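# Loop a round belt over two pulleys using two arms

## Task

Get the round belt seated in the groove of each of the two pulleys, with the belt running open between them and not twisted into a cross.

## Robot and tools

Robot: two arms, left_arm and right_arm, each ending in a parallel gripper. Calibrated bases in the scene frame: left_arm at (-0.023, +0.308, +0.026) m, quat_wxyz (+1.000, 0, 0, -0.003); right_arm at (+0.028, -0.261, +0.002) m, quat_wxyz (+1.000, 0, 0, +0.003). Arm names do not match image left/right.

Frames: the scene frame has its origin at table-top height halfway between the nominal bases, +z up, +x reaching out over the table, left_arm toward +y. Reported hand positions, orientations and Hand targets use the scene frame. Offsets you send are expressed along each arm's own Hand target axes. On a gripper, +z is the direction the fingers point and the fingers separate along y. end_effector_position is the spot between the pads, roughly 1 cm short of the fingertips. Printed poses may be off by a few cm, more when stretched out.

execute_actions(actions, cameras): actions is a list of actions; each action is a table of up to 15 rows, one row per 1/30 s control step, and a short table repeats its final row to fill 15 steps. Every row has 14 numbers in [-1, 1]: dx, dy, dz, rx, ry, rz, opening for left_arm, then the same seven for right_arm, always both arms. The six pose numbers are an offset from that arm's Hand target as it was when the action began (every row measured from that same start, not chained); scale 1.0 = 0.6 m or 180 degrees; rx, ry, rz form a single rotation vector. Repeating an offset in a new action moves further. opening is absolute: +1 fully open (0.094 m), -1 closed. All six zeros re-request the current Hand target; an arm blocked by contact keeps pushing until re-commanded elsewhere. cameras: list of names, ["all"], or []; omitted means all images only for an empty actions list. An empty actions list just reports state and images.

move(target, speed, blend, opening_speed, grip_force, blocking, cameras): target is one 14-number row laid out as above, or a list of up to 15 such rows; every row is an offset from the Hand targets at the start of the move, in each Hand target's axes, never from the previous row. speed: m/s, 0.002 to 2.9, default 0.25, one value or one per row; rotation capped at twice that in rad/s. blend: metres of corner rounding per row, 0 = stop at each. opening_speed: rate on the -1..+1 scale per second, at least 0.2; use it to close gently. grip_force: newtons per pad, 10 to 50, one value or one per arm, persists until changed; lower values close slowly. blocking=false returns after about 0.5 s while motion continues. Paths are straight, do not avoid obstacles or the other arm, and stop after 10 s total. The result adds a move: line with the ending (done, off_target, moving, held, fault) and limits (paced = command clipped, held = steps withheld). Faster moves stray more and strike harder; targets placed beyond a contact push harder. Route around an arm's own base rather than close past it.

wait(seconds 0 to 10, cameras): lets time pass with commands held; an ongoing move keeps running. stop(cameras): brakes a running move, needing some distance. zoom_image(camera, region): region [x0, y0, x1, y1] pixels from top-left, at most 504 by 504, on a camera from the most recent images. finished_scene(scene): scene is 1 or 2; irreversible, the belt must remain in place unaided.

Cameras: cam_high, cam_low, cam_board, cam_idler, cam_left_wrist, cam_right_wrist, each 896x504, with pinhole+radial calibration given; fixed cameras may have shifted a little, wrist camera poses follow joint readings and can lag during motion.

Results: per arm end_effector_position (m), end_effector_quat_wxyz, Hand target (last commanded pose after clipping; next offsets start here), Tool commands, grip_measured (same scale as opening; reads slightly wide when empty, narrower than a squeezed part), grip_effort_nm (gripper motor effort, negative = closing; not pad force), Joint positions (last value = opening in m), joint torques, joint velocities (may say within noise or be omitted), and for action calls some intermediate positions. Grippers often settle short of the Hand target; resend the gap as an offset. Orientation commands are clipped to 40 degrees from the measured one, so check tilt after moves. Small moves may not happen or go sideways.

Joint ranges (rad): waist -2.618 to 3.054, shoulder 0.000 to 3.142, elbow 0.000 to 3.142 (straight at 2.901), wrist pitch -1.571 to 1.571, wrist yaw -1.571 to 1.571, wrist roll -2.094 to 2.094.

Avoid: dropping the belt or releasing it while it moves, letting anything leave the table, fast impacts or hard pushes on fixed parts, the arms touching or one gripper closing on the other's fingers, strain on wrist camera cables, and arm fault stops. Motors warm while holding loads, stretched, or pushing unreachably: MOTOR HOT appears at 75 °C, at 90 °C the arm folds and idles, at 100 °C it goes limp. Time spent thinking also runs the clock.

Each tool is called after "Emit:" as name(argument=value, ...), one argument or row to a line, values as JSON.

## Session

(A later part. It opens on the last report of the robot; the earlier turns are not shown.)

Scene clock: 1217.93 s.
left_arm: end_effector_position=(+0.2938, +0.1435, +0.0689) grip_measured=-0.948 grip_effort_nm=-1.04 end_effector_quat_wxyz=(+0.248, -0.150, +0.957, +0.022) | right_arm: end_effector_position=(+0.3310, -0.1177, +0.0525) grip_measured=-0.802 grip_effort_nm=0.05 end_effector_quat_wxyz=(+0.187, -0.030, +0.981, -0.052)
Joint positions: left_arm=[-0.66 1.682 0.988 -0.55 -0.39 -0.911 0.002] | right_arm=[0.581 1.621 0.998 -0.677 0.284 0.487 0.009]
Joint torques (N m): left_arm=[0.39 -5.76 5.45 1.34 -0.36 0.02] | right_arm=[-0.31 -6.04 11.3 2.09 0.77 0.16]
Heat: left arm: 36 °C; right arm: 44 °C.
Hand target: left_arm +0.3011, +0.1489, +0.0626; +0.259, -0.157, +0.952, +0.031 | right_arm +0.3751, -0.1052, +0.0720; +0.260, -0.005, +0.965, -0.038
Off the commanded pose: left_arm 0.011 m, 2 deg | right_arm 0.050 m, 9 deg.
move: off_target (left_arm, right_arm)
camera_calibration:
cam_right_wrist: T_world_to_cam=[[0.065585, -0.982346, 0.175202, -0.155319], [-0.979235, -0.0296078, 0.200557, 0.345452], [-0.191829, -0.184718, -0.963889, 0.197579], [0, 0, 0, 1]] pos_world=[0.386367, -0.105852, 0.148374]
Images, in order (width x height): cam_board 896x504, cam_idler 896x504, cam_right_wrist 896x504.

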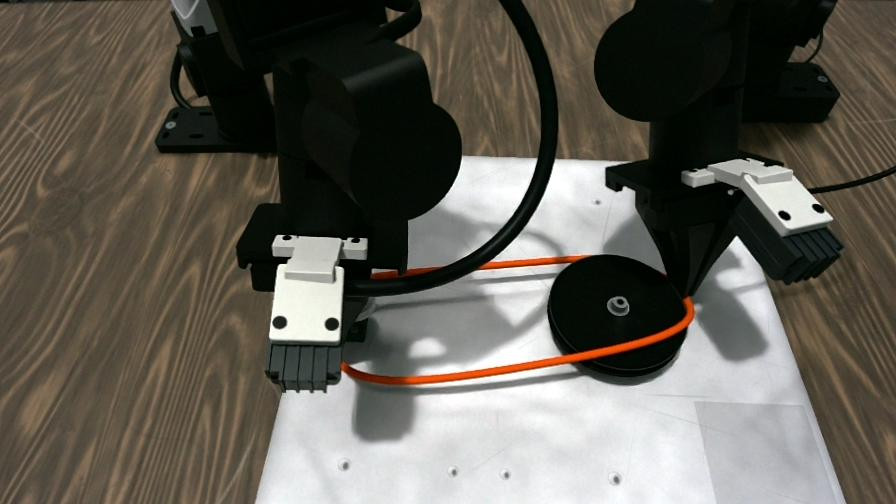

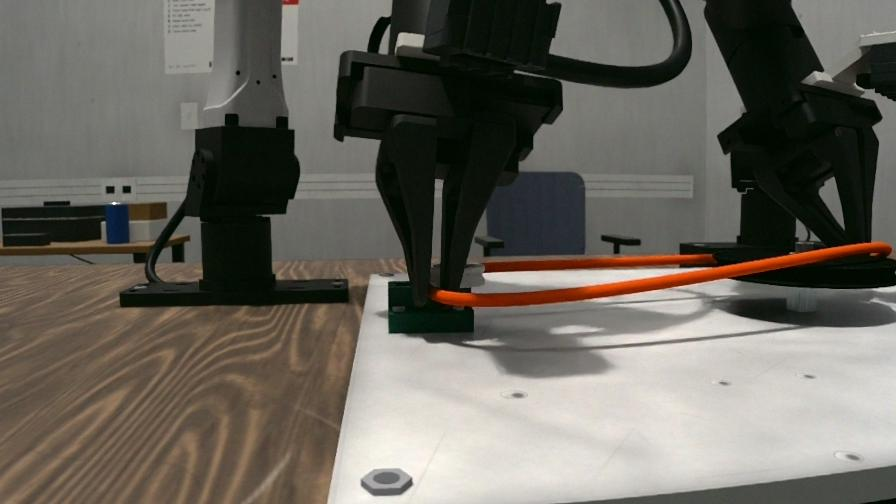

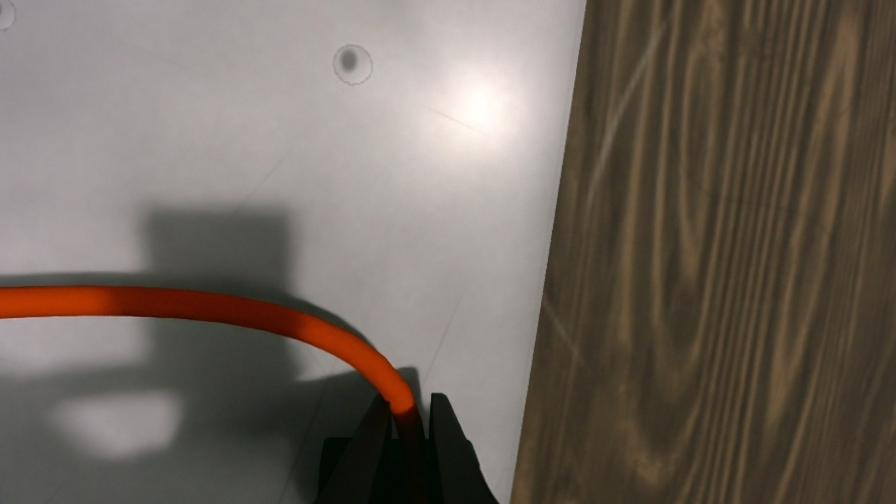

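Emit:
move(
  target=[0,0,0,0,0,0,-1,-0.013,0.0277,-0.0065,0,0,0,-0.8],
  speed=0.03,
  cameras=["cam_idler","cam_right_wrist","cam_board"],
)

Emit:
zoom_image(
  camera="cam_idler",
  region=[340, 200, 540, 310],
)

Scene clock: 1228.40 s.
left_arm: end_effector_position=(+0.2938, +0.1435, +0.0689) grip_measured=-0.948 grip_effort_nm=-1.04 end_effector_quat_wxyz=(+0.248, -0.150, +0.957, +0.022) | right_arm: end_effector_position=(+0.3308, -0.1121, +0.0555) grip_measured=-0.801 grip_effort_nm=0.03 end_effector_quat_wxyz=(+0.171, -0.035, +0.982, -0.066)
Joint positions: left_arm=[-0.66 1.682 0.988 -0.55 -0.39 -0.911 0.002] | right_arm=[0.601 1.662 1.065 -0.75 0.295 0.502 0.009]
Joint torques (N m): left_arm=[0.49 -5.59 4.98 1.32 -0.36 0] | right_arm=[1.01 -6.83 12 2.21 0.78 0.4]
Heat: left arm: 36 °C; right arm: 43 °C.
Hand target: left_arm +0.3011, +0.1489, +0.0626; +0.259, -0.157, +0.952, +0.031 | right_arm +0.3801, -0.0881, +0.0780; +0.260, -0.005, +0.965, -0.038
Off the commanded pose: left_arm 0.011 m, 2 deg | right_arm 0.059 m, 11 deg.
move: off_target (left_arm, right_arm)
camera_calibration:
cam_right_wrist: T_world_to_cam=[[0.0739296, -0.976631, 0.201809, -0.153927], [-0.972449, -0.0257372, 0.23169, 0.341416], [-0.221082, -0.213377, -0.951626, 0.207374], [0, 0, 0, 1]] pos_world=[0.389236, -0.0972939, 0.149303]
Images, in order (width x height): cam_board 896x504, cam_idler 896x504, cam_right_wrist 896x504.

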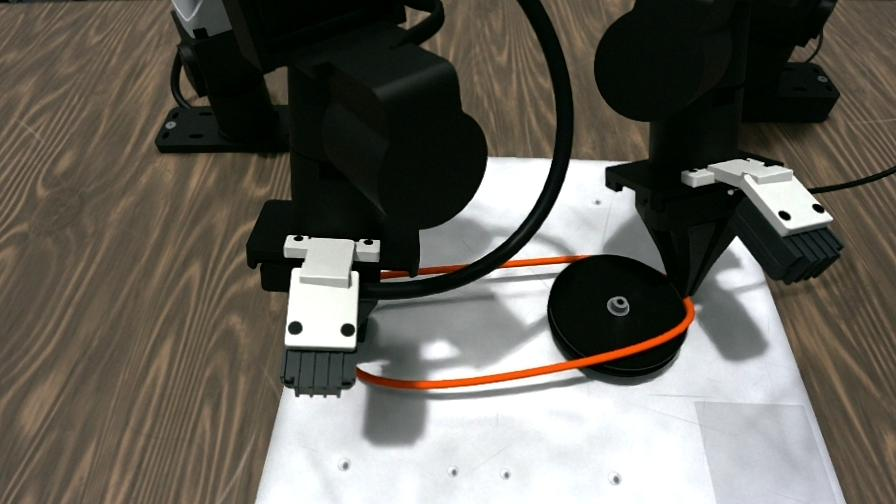

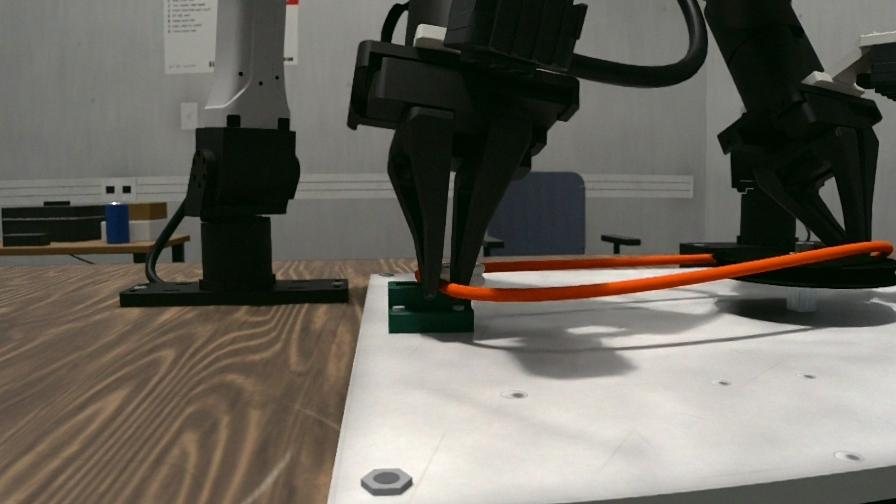

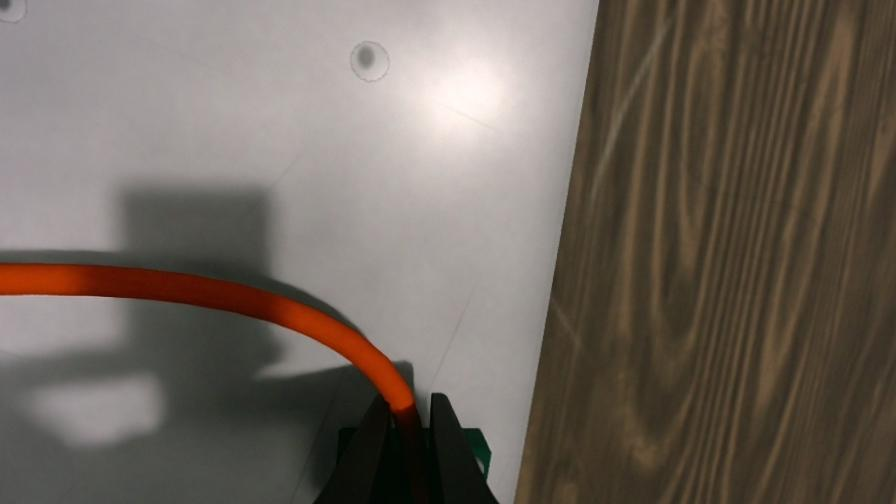

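Scaled by 2.520 from the camera's 896x504 image, which has a finer 1280x720 frame.

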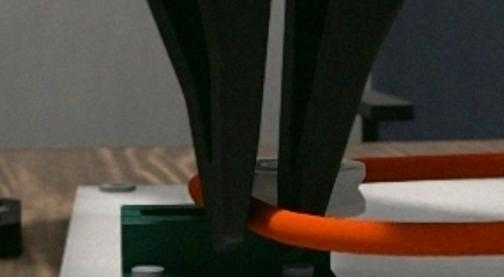

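Emit:
move(
  target=[0,0,0,0,0,0,-1,0,0,0,0,0,0,-0.2],
  speed=0.03,
  opening_speed=0.5,
  cameras=["cam_idler","cam_right_wrist","cam_board"],
)

Emit:
zoom_image(
  camera="cam_idler",
  region=[340, 200, 540, 310],
)

Scene clock: 1245.57 s.
left_arm: end_effector_position=(+0.2940, +0.1440, +0.0689) grip_measured=-0.948 grip_effort_nm=-1.04 end_effector_quat_wxyz=(+0.248, -0.151, +0.957, +0.022) | right_arm: end_effector_position=(+0.3454, -0.0999, +0.0635) grip_measured=-0.203 grip_effort_nm=0.12 end_effector_quat_wxyz=(+0.196, -0.029, +0.979, -0.048)
Joint positions: left_arm=[-0.658 1.682 0.988 -0.55 -0.39 -0.911 0.002] | right_arm=[0.606 1.672 1.095 -0.708 0.295 0.51 0.037]
Joint torques (N m): left_arm=[0.29 -5.7 5.44 1.33 -0.41 0.03] | right_arm=[0.53 -6.68 9.94 2.07 0.8 0.28]
Heat: left arm: 36 °C; right arm: 44 °C.
Hand target: left_arm +0.3011, +0.1489, +0.0626; +0.259, -0.157, +0.952, +0.031 | right_arm +0.3800, -0.0880, +0.0780; +0.260, -0.005, +0.965, -0.038
Off the commanded pose: left_arm 0.011 m, 2 deg | right_arm 0.039 m, 8 deg.
move: off_target (left_arm, right_arm)
camera_calibration:
cam_right_wrist: T_world_to_cam=[[0.0623784, -0.983752, 0.168347, -0.139286], [-0.98297, -0.0313422, 0.181073, 0.360293], [-0.172854, -0.176776, -0.968954, 0.208926], [0, 0, 0, 1]] pos_world=[0.39896, -0.0887973, 0.160649]
Images, in order (width x height): cam_board 896x504, cam_idler 896x504, cam_right_wrist 896x504.

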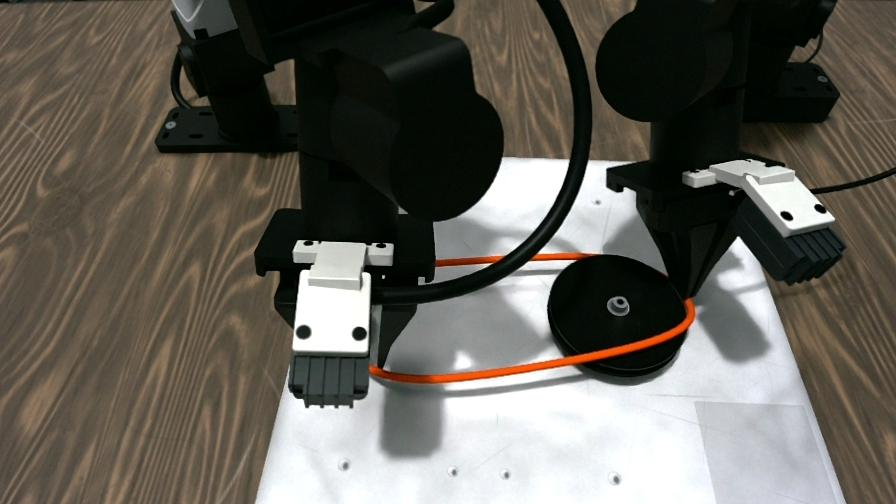

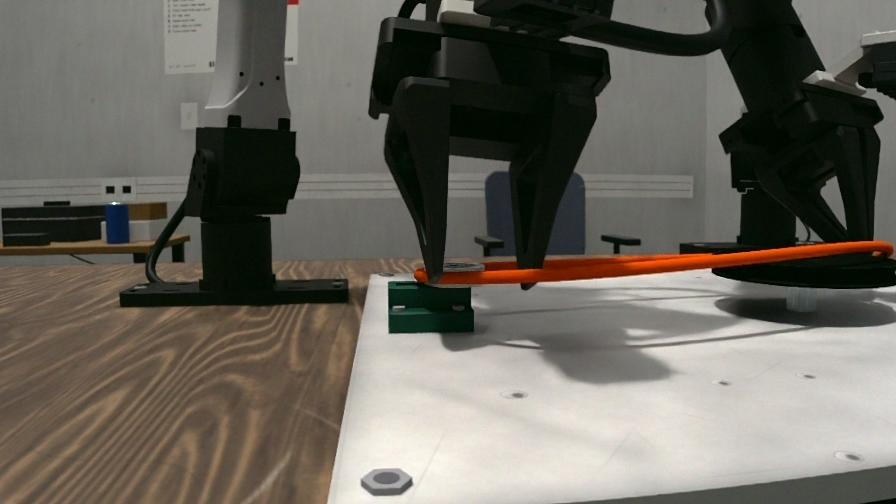

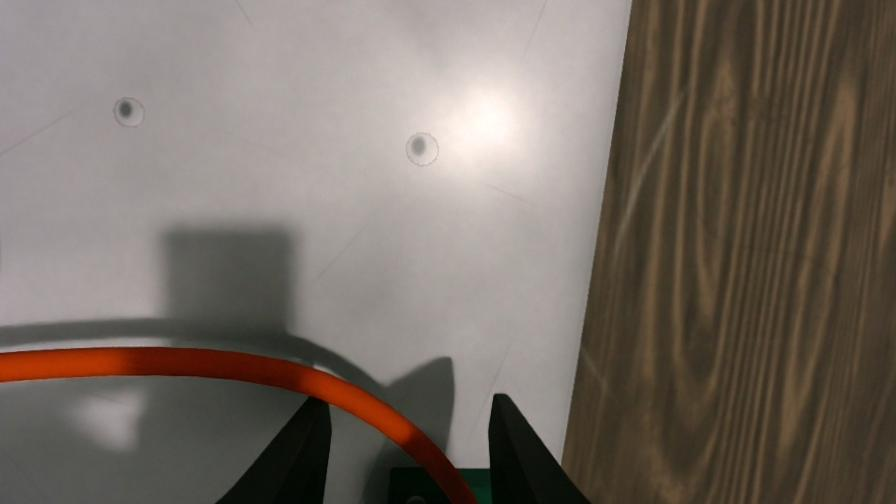

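Scaled by 2.520 from the camera's 896x504 image, which has a finer 1280x720 frame.

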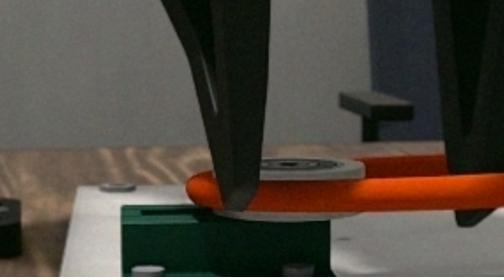

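Emit:
move(
  target=[0,0,0,0,0,0,-1,-0.0307,-0.0295,-0.1188,0,0,0,-0.2],
  speed=0.08,
  cameras=["all"],
)

Emit:
zoom_image(
  camera="cam_idler",
  region=[340, 200, 540, 310],
)

Emit:
zoom_image(
  camera="cam_board",
  region=[290, 240, 410, 360],
)

Emit:
zoom_image(
  camera="cam_board",
  region=[520, 220, 740, 420],
)

Scene clock: 1256.43 s.
left_arm: end_effector_position=(+0.2953, +0.1443, +0.0693) grip_measured=-0.948 grip_effort_nm=-1.04 end_effector_quat_wxyz=(+0.250, -0.148, +0.957, +0.022) | right_arm: end_effector_position=(+0.3598, -0.0941, +0.1329) grip_measured=-0.203 grip_effort_nm=0.11 end_effector_quat_wxyz=(+0.246, -0.018, +0.969, -0.030)
Joint positions: left_arm=[-0.656 1.682 0.988 -0.546 -0.391 -0.902 0.002] | right_arm=[0.608 1.591 1.251 -0.84 0.321 0.513 0.037]
Joint torques (N m): left_arm=[0.28 -5.64 5.31 1.25 -0.36 0.03] | right_arm=[0.79 -10.65 9.42 0.9 0.57 0.24]
Heat: left arm: 36 °C; right arm: 44 °C.
Hand target: left_arm +0.3011, +0.1489, +0.0626; +0.259, -0.157, +0.952, +0.031 | right_arm +0.3600, -0.1001, +0.1499; +0.260, -0.005, +0.965, -0.038
Off the commanded pose: left_arm 0.010 m, 2 deg | right_arm 0.018 m, 2 deg.
move: off_target (right_arm)
camera_calibration:
cam_left_wrist: T_world_to_cam=[[0.314456, -0.943654, 0.103123, 0.0273226], [-0.949251, -0.311863, 0.0407943, 0.363248], [-0.00633545, -0.110717, -0.993832, 0.184048], [0, 0, 0, 1]] pos_world=[0.337388, 0.159444, 0.165276]
cam_right_wrist: T_world_to_cam=[[0.0382593, -0.990526, 0.131887, -0.133239], [-0.996415, -0.0278508, 0.0798806, 0.380639], [-0.0754506, -0.134471, -0.988041, 0.251116], [0, 0, 0, 1]] pos_world=[0.403319, -0.0876075, 0.23528]

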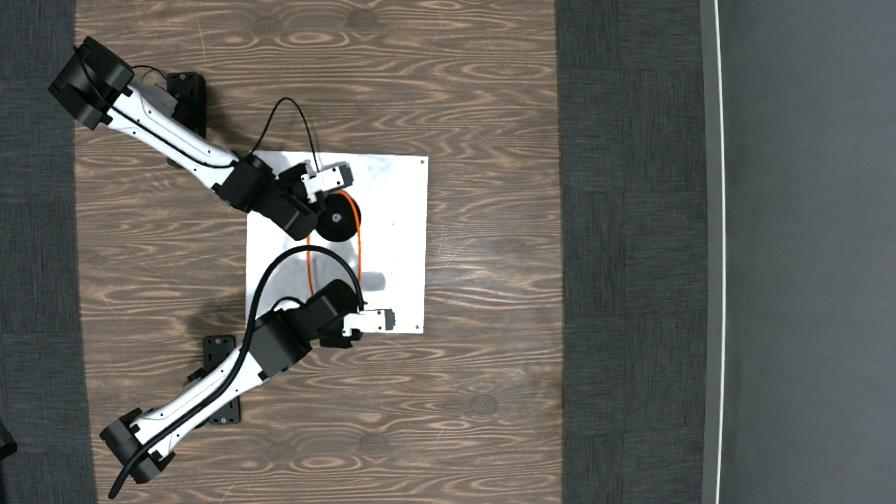

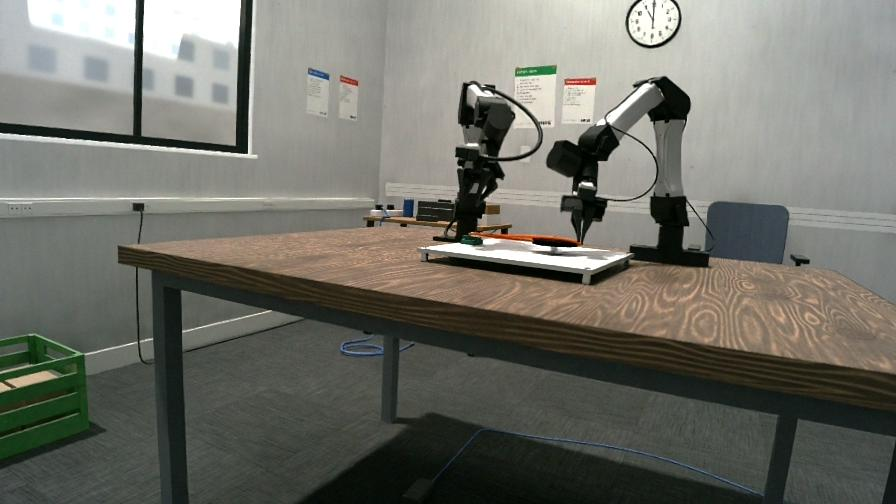

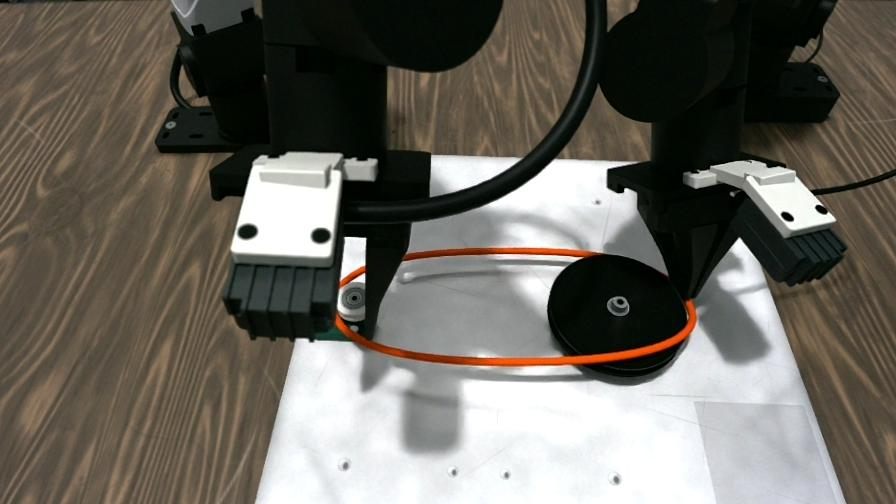

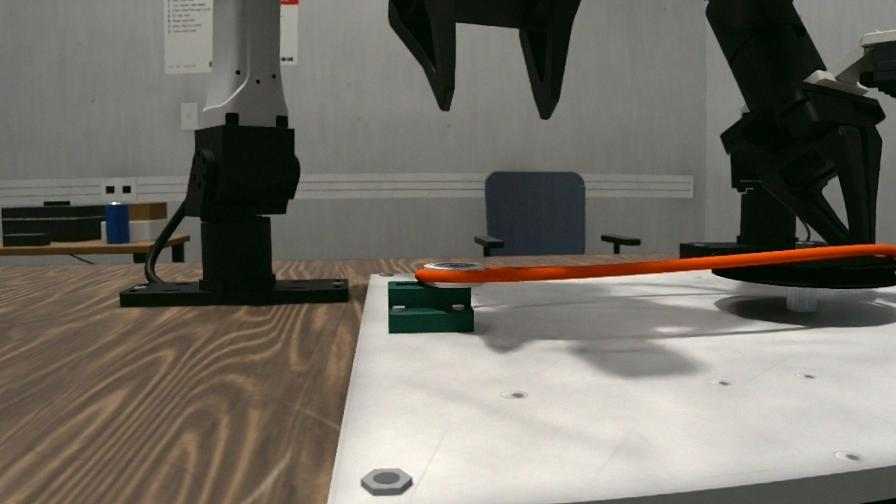

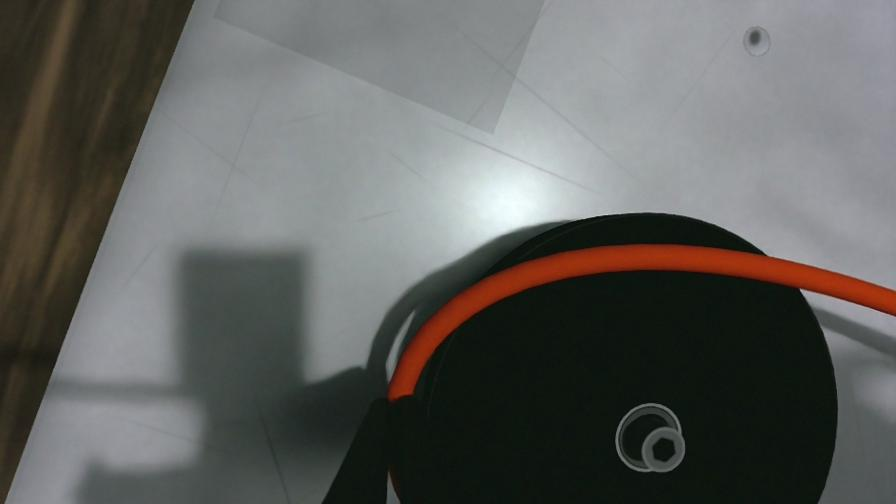

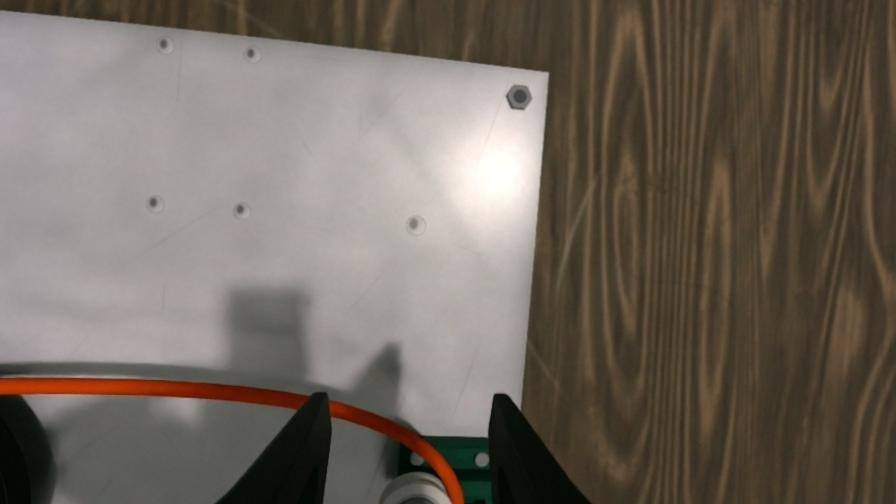

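Scaled by 2.520 from the camera's 896x504 image, which has a finer 1280x720 frame.

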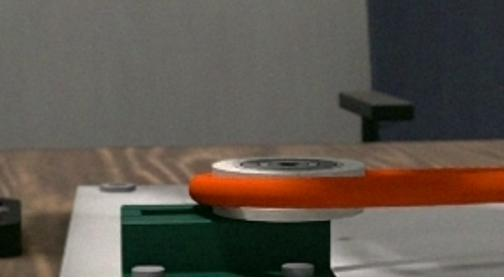

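Scaled by 4.200 from the camera's 896x504 image, which has a finer 1280x720 frame.

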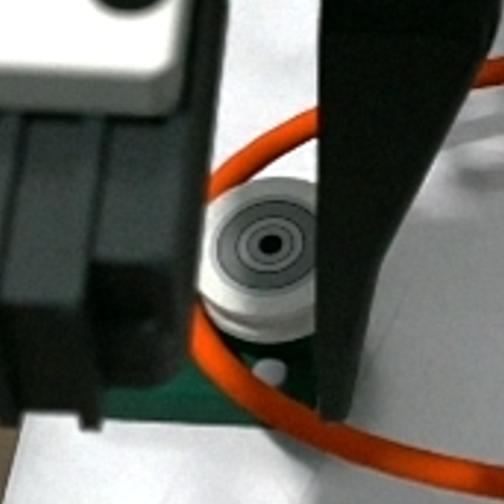

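Scaled by 2.291 from the camera's 896x504 image, which has a finer 1280x720 frame.

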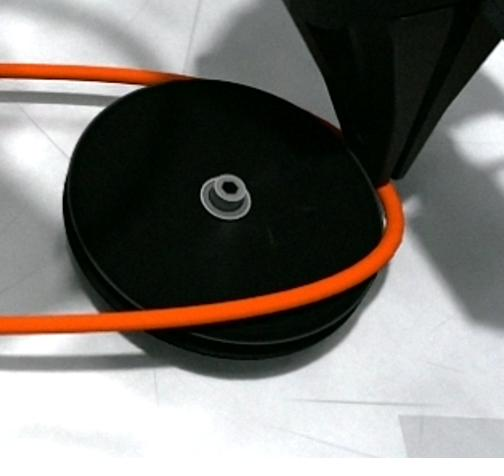

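Emit:
move(
  target=[-0.0377,-0.0025,0.0137,0.0894,0.004,0.1532,-1,0,0,0,0,0,0,-0.2],
  speed=0.04,
  cameras=["cam_high","cam_board","cam_idler","cam_left_wrist"],
)

Emit:
zoom_image(
  camera="cam_idler",
  region=[680, 200, 896, 320],
)

Emit:
zoom_image(
  camera="cam_board",
  region=[520, 220, 740, 420],
)

Emit:
zoom_image(
  camera="cam_idler",
  region=[340, 200, 540, 310],
)

Scene clock: 1312.03 s.
left_arm: end_effector_position=(+0.3223, +0.1481, +0.0615) grip_measured=-0.948 grip_effort_nm=-1.04 end_effector_quat_wxyz=(+0.245, +0.107, +0.963, -0.048) | right_arm: end_effector_position=(+0.3595, -0.0943, +0.1328) grip_measured=-0.203 grip_effort_nm=0.11 end_effector_quat_wxyz=(+0.245, -0.018, +0.969, -0.030)
Joint positions: left_arm=[-0.466 1.657 0.904 -0.32 -0.081 -0.23 0.002] | right_arm=[0.608 1.591 1.251 -0.842 0.321 0.513 0.037]
Joint torques (N m): left_arm=[0.65 -10.3 4.81 1.35 -0.01 0.29] | right_arm=[0.62 -10.65 9.42 0.87 0.56 0.24]
Heat: left arm: 35 °C; right arm: 43 °C.
Hand target: left_arm +0.3240, +0.1550, +0.0669; +0.258, +0.111, +0.959, -0.042 | right_arm +0.3600, -0.1001, +0.1499; +0.260, -0.005, +0.965, -0.038
Off the commanded pose: left_arm 0.009 m, 2 deg | right_arm 0.018 m, 2 deg.
move: off_target (right_arm)
camera_calibration:
cam_left_wrist: T_world_to_cam=[[-0.204303, -0.972597, 0.110971, 0.194265], [-0.976636, 0.210233, 0.0445357, 0.321673], [-0.0666451, -0.0992796, -0.992825, 0.194549], [0, 0, 0, 1]] pos_world=[0.366812, 0.14063, 0.157269]
Images, in order (width x height): cam_high 896x504, cam_board 896x504, cam_idler 896x504, cam_left_wrist 896x504.

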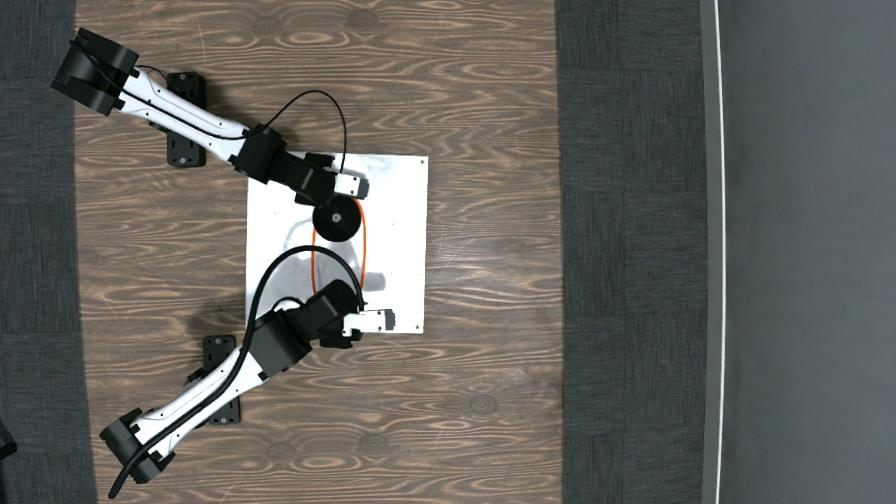

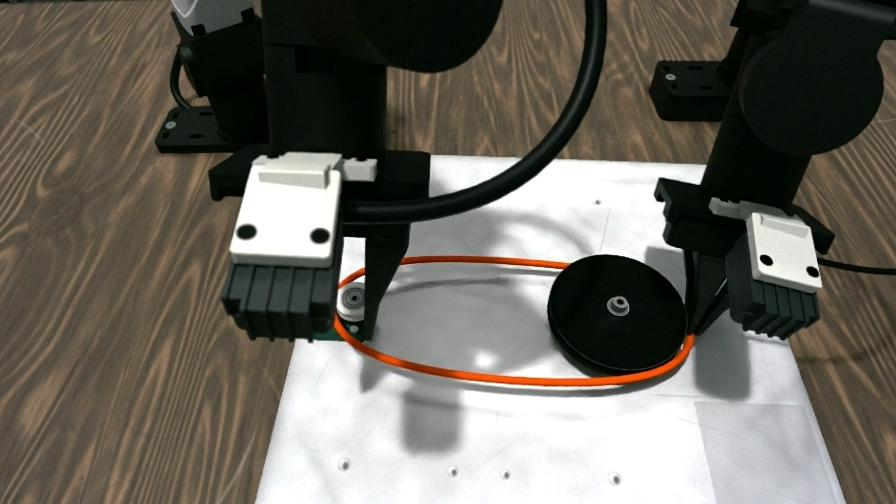

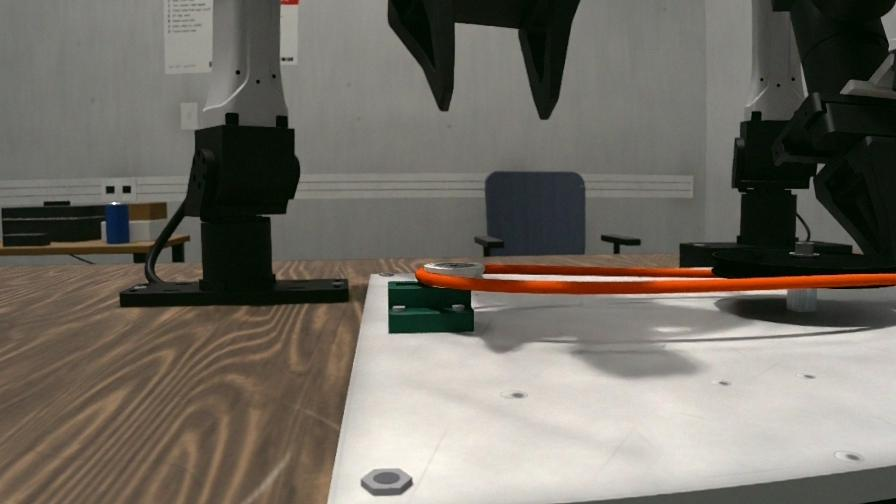

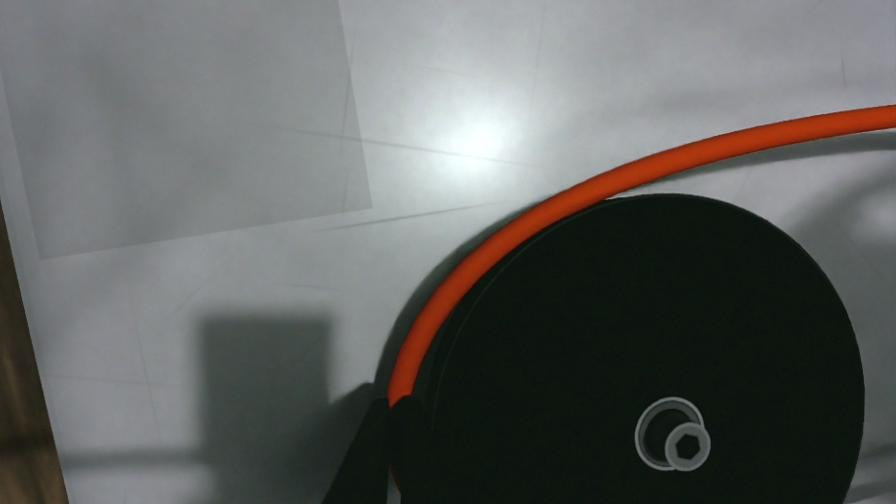

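Scaled by 2.333 from the camera's 896x504 image, which has a finer 1280x720 frame.

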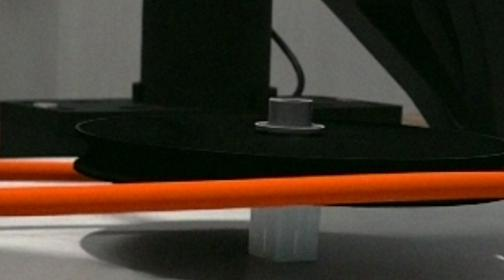

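Scaled by 2.291 from the camera's 896x504 image, which has a finer 1280x720 frame.

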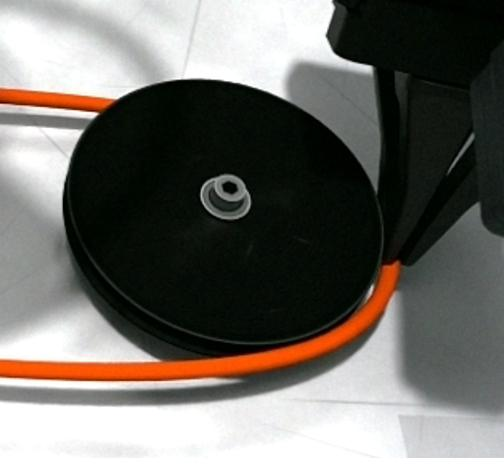

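Scaled by 2.520 from the camera's 896x504 image, which has a finer 1280x720 frame.

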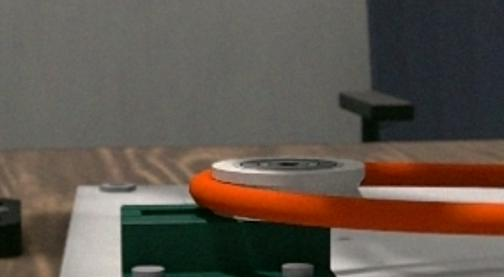

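Emit:
move(
  target=[-0.0101,-0.0005,-0.0173,0,0,0,-1,0,0,0,0,0,0,-0.2],
  speed=0.03,
  cameras=["cam_board","cam_idler","cam_left_wrist"],
)

Emit:
zoom_image(
  camera="cam_idler",
  region=[680, 200, 896, 320],
)

Emit:
zoom_image(
  camera="cam_board",
  region=[520, 220, 740, 420],
)

Scene clock: 1350.37 s.
left_arm: end_effector_position=(+0.3233, +0.1473, +0.0676) grip_measured=-0.948 grip_effort_nm=-1.04 end_effector_quat_wxyz=(+0.252, +0.107, +0.960, -0.051) | right_arm: end_effector_position=(+0.3595, -0.0943, +0.1328) grip_measured=-0.203 grip_effort_nm=0.11 end_effector_quat_wxyz=(+0.245, -0.018, +0.969, -0.030)
Joint positions: left_arm=[-0.466 1.64 0.904 -0.32 -0.08 -0.229 0.002] | right_arm=[0.608 1.591 1.251 -0.842 0.321 0.513 0.037]
Joint torques (N m): left_arm=[0.83 -10.7 7.25 0.92 0.01 0.24] | right_arm=[0.62 -10.65 9.42 0.87 0.56 0.24]
Heat: left arm: 40 °C; right arm: 43 °C.
Hand target: left_arm +0.3240, +0.1550, +0.0789; +0.258, +0.111, +0.959, -0.042 | right_arm +0.3600, -0.1001, +0.1499; +0.260, -0.005, +0.965, -0.038
Off the commanded pose: left_arm 0.014 m, 1 deg | right_arm 0.018 m, 2 deg.
move: off_target (left_arm, right_arm)
camera_calibration:
cam_left_wrist: T_world_to_cam=[[-0.207938, -0.971261, 0.115818, 0.19358], [-0.976738, 0.212521, 0.0286046, 0.323363], [-0.0523963, -0.107175, -0.992859, 0.197147], [0, 0, 0, 1]] pos_world=[0.366423, 0.140425, 0.164069]
Images, in order (width x height): cam_board 896x504, cam_idler 896x504, cam_left_wrist 896x504.

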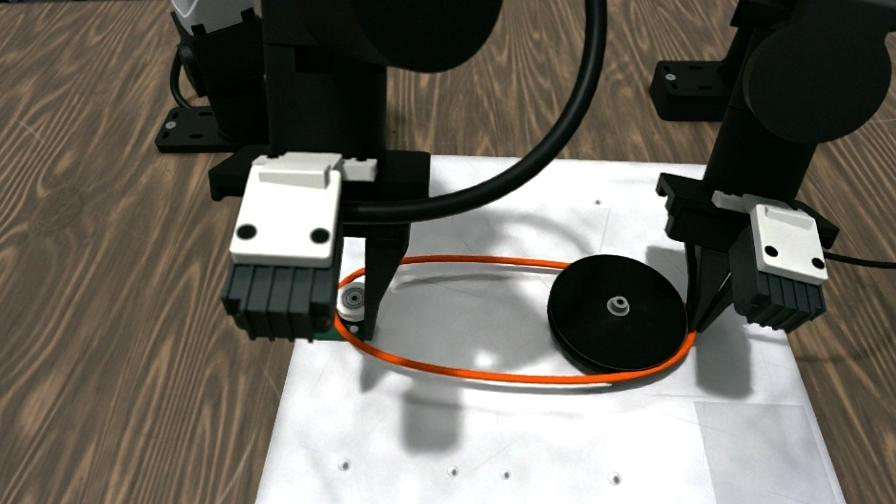

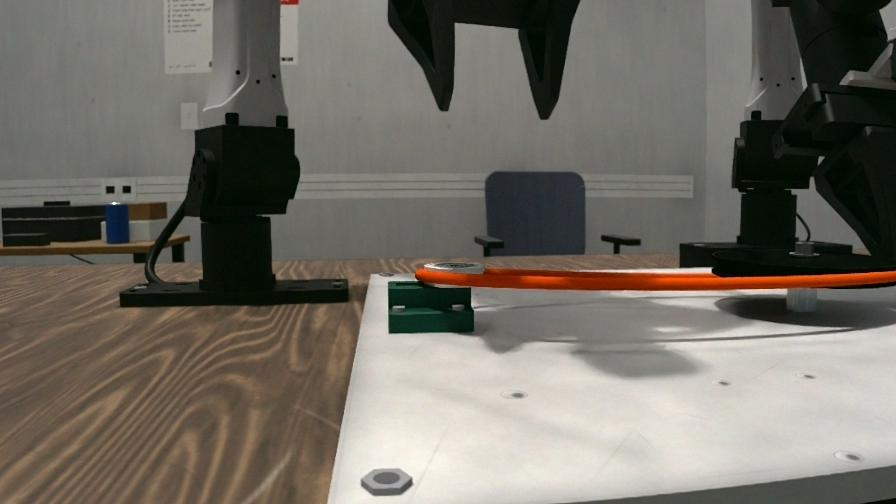

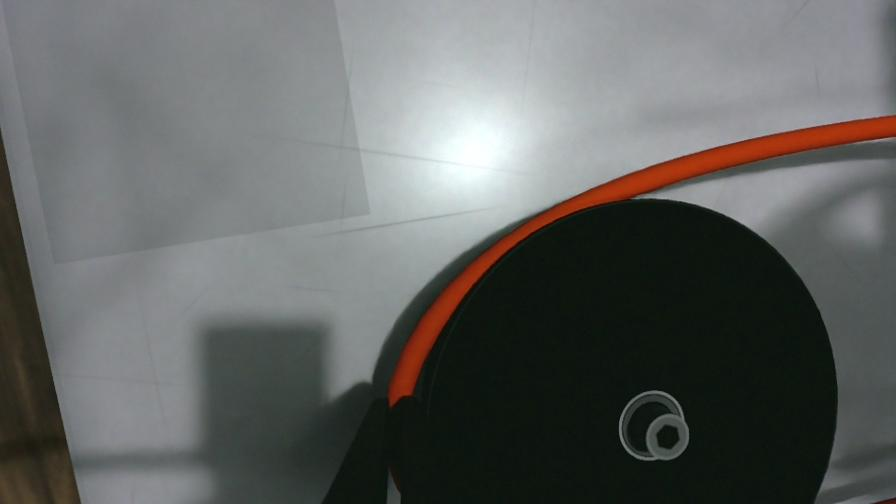

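Scaled by 2.333 from the camera's 896x504 image, which has a finer 1280x720 frame.

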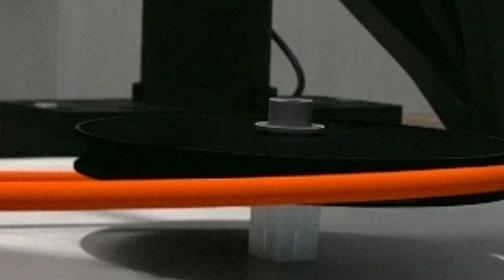

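Scaled by 2.291 from the camera's 896x504 image, which has a finer 1280x720 frame.

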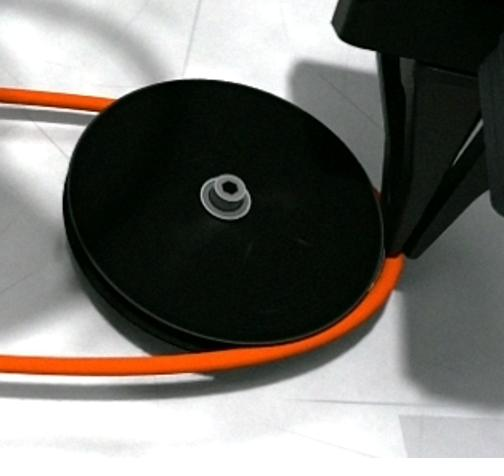

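Emit:
move(
  target=[0,0,0,0,0,0,-0.8,0,0,0,0,0,0,-0.2],
  speed=0.03,
  opening_speed=0.3,
  cameras=["cam_board","cam_idler","cam_left_wrist"],
)

Emit:
zoom_image(
  camera="cam_idler",
  region=[680, 200, 896, 320],
)

Emit:
zoom_image(
  camera="cam_board",
  region=[520, 220, 740, 420],
)

Scene clock: 1364.83 s.
left_arm: end_effector_position=(+0.3244, +0.1495, +0.0676) grip_measured=-0.802 grip_effort_nm=0.10 end_effector_quat_wxyz=(+0.252, +0.105, +0.961, -0.050) | right_arm: end_effector_position=(+0.3595, -0.0943, +0.1328) grip_measured=-0.203 grip_effort_nm=0.11 end_effector_quat_wxyz=(+0.245, -0.018, +0.969, -0.030)
Joint positions: left_arm=[-0.459 1.64 0.904 -0.32 -0.08 -0.227 0.009] | right_arm=[0.608 1.591 1.251 -0.842 0.321 0.513 0.037]
Joint torques (N m): left_arm=[0.21 -10.71 7.21 0.96 -0.02 0.2] | right_arm=[0.61 -10.65 9.42 0.87 0.57 0.24]
Heat: left arm: 42 °C; right arm: 43 °C.
Hand target: left_arm +0.3240, +0.1550, +0.0789; +0.258, +0.111, +0.959, -0.042 | right_arm +0.3600, -0.1001, +0.1499; +0.260, -0.005, +0.965, -0.038
Off the commanded pose: left_arm 0.013 m, 1 deg | right_arm 0.018 m, 2 deg.
move: off_target (left_arm, right_arm)
camera_calibration:
cam_left_wrist: T_world_to_cam=[[-0.203006, -0.972395, 0.115047, 0.194597], [-0.977818, 0.207508, 0.0284869, 0.324958], [-0.0515737, -0.106712, -0.992952, 0.197104], [0, 0, 0, 1]] pos_world=[0.367419, 0.142827, 0.16407]
Images, in order (width x height): cam_board 896x504, cam_idler 896x504, cam_left_wrist 896x504.

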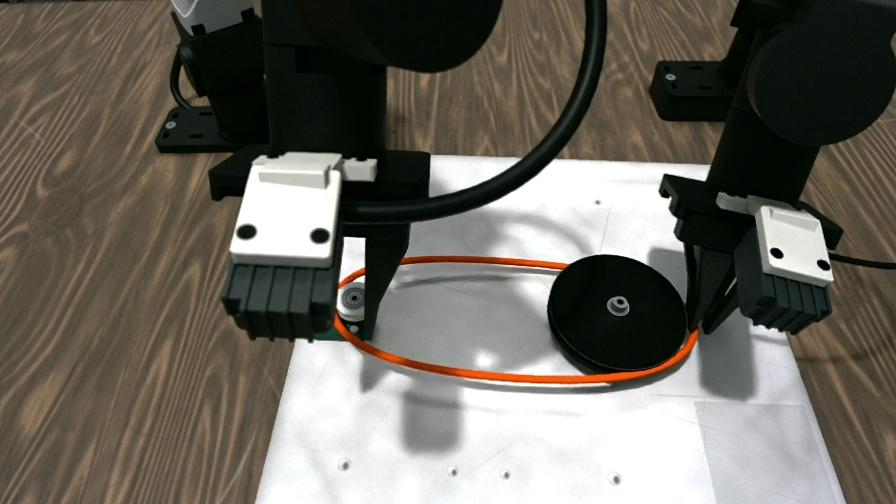

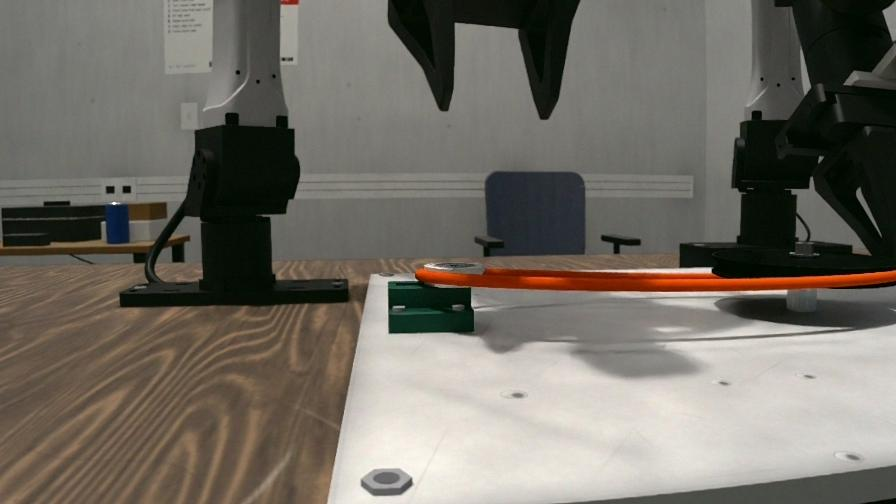

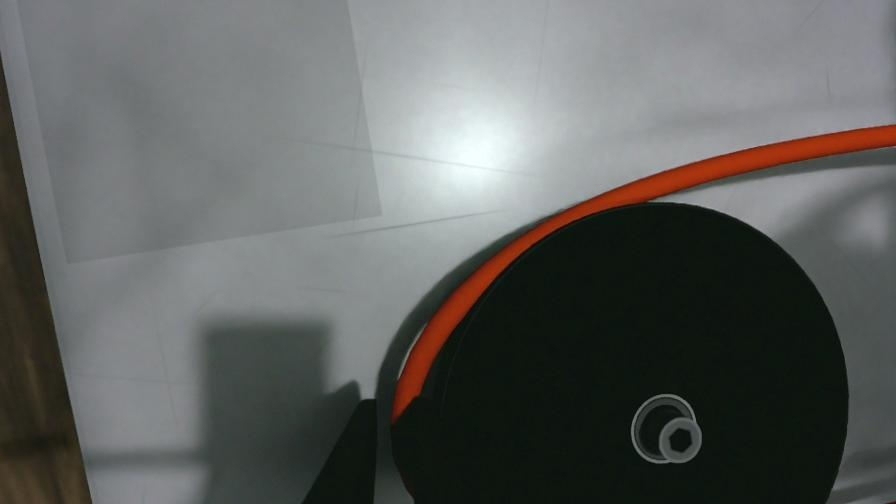

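Scaled by 2.333 from the camera's 896x504 image, which has a finer 1280x720 frame.

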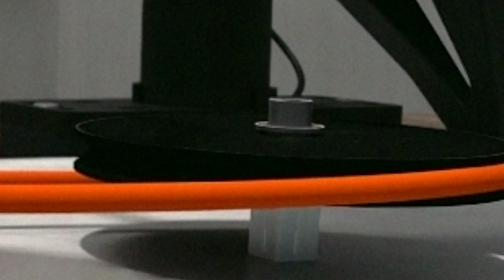

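Scaled by 2.291 from the camera's 896x504 image, which has a finer 1280x720 frame.

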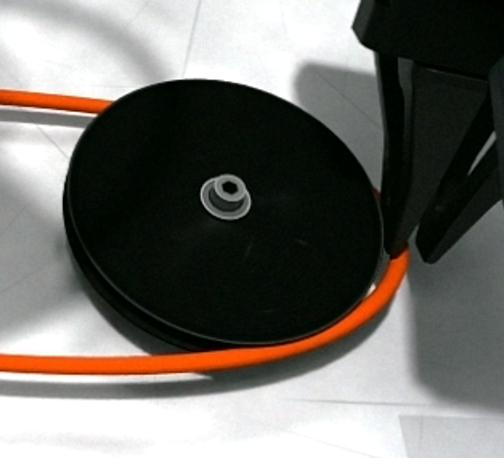

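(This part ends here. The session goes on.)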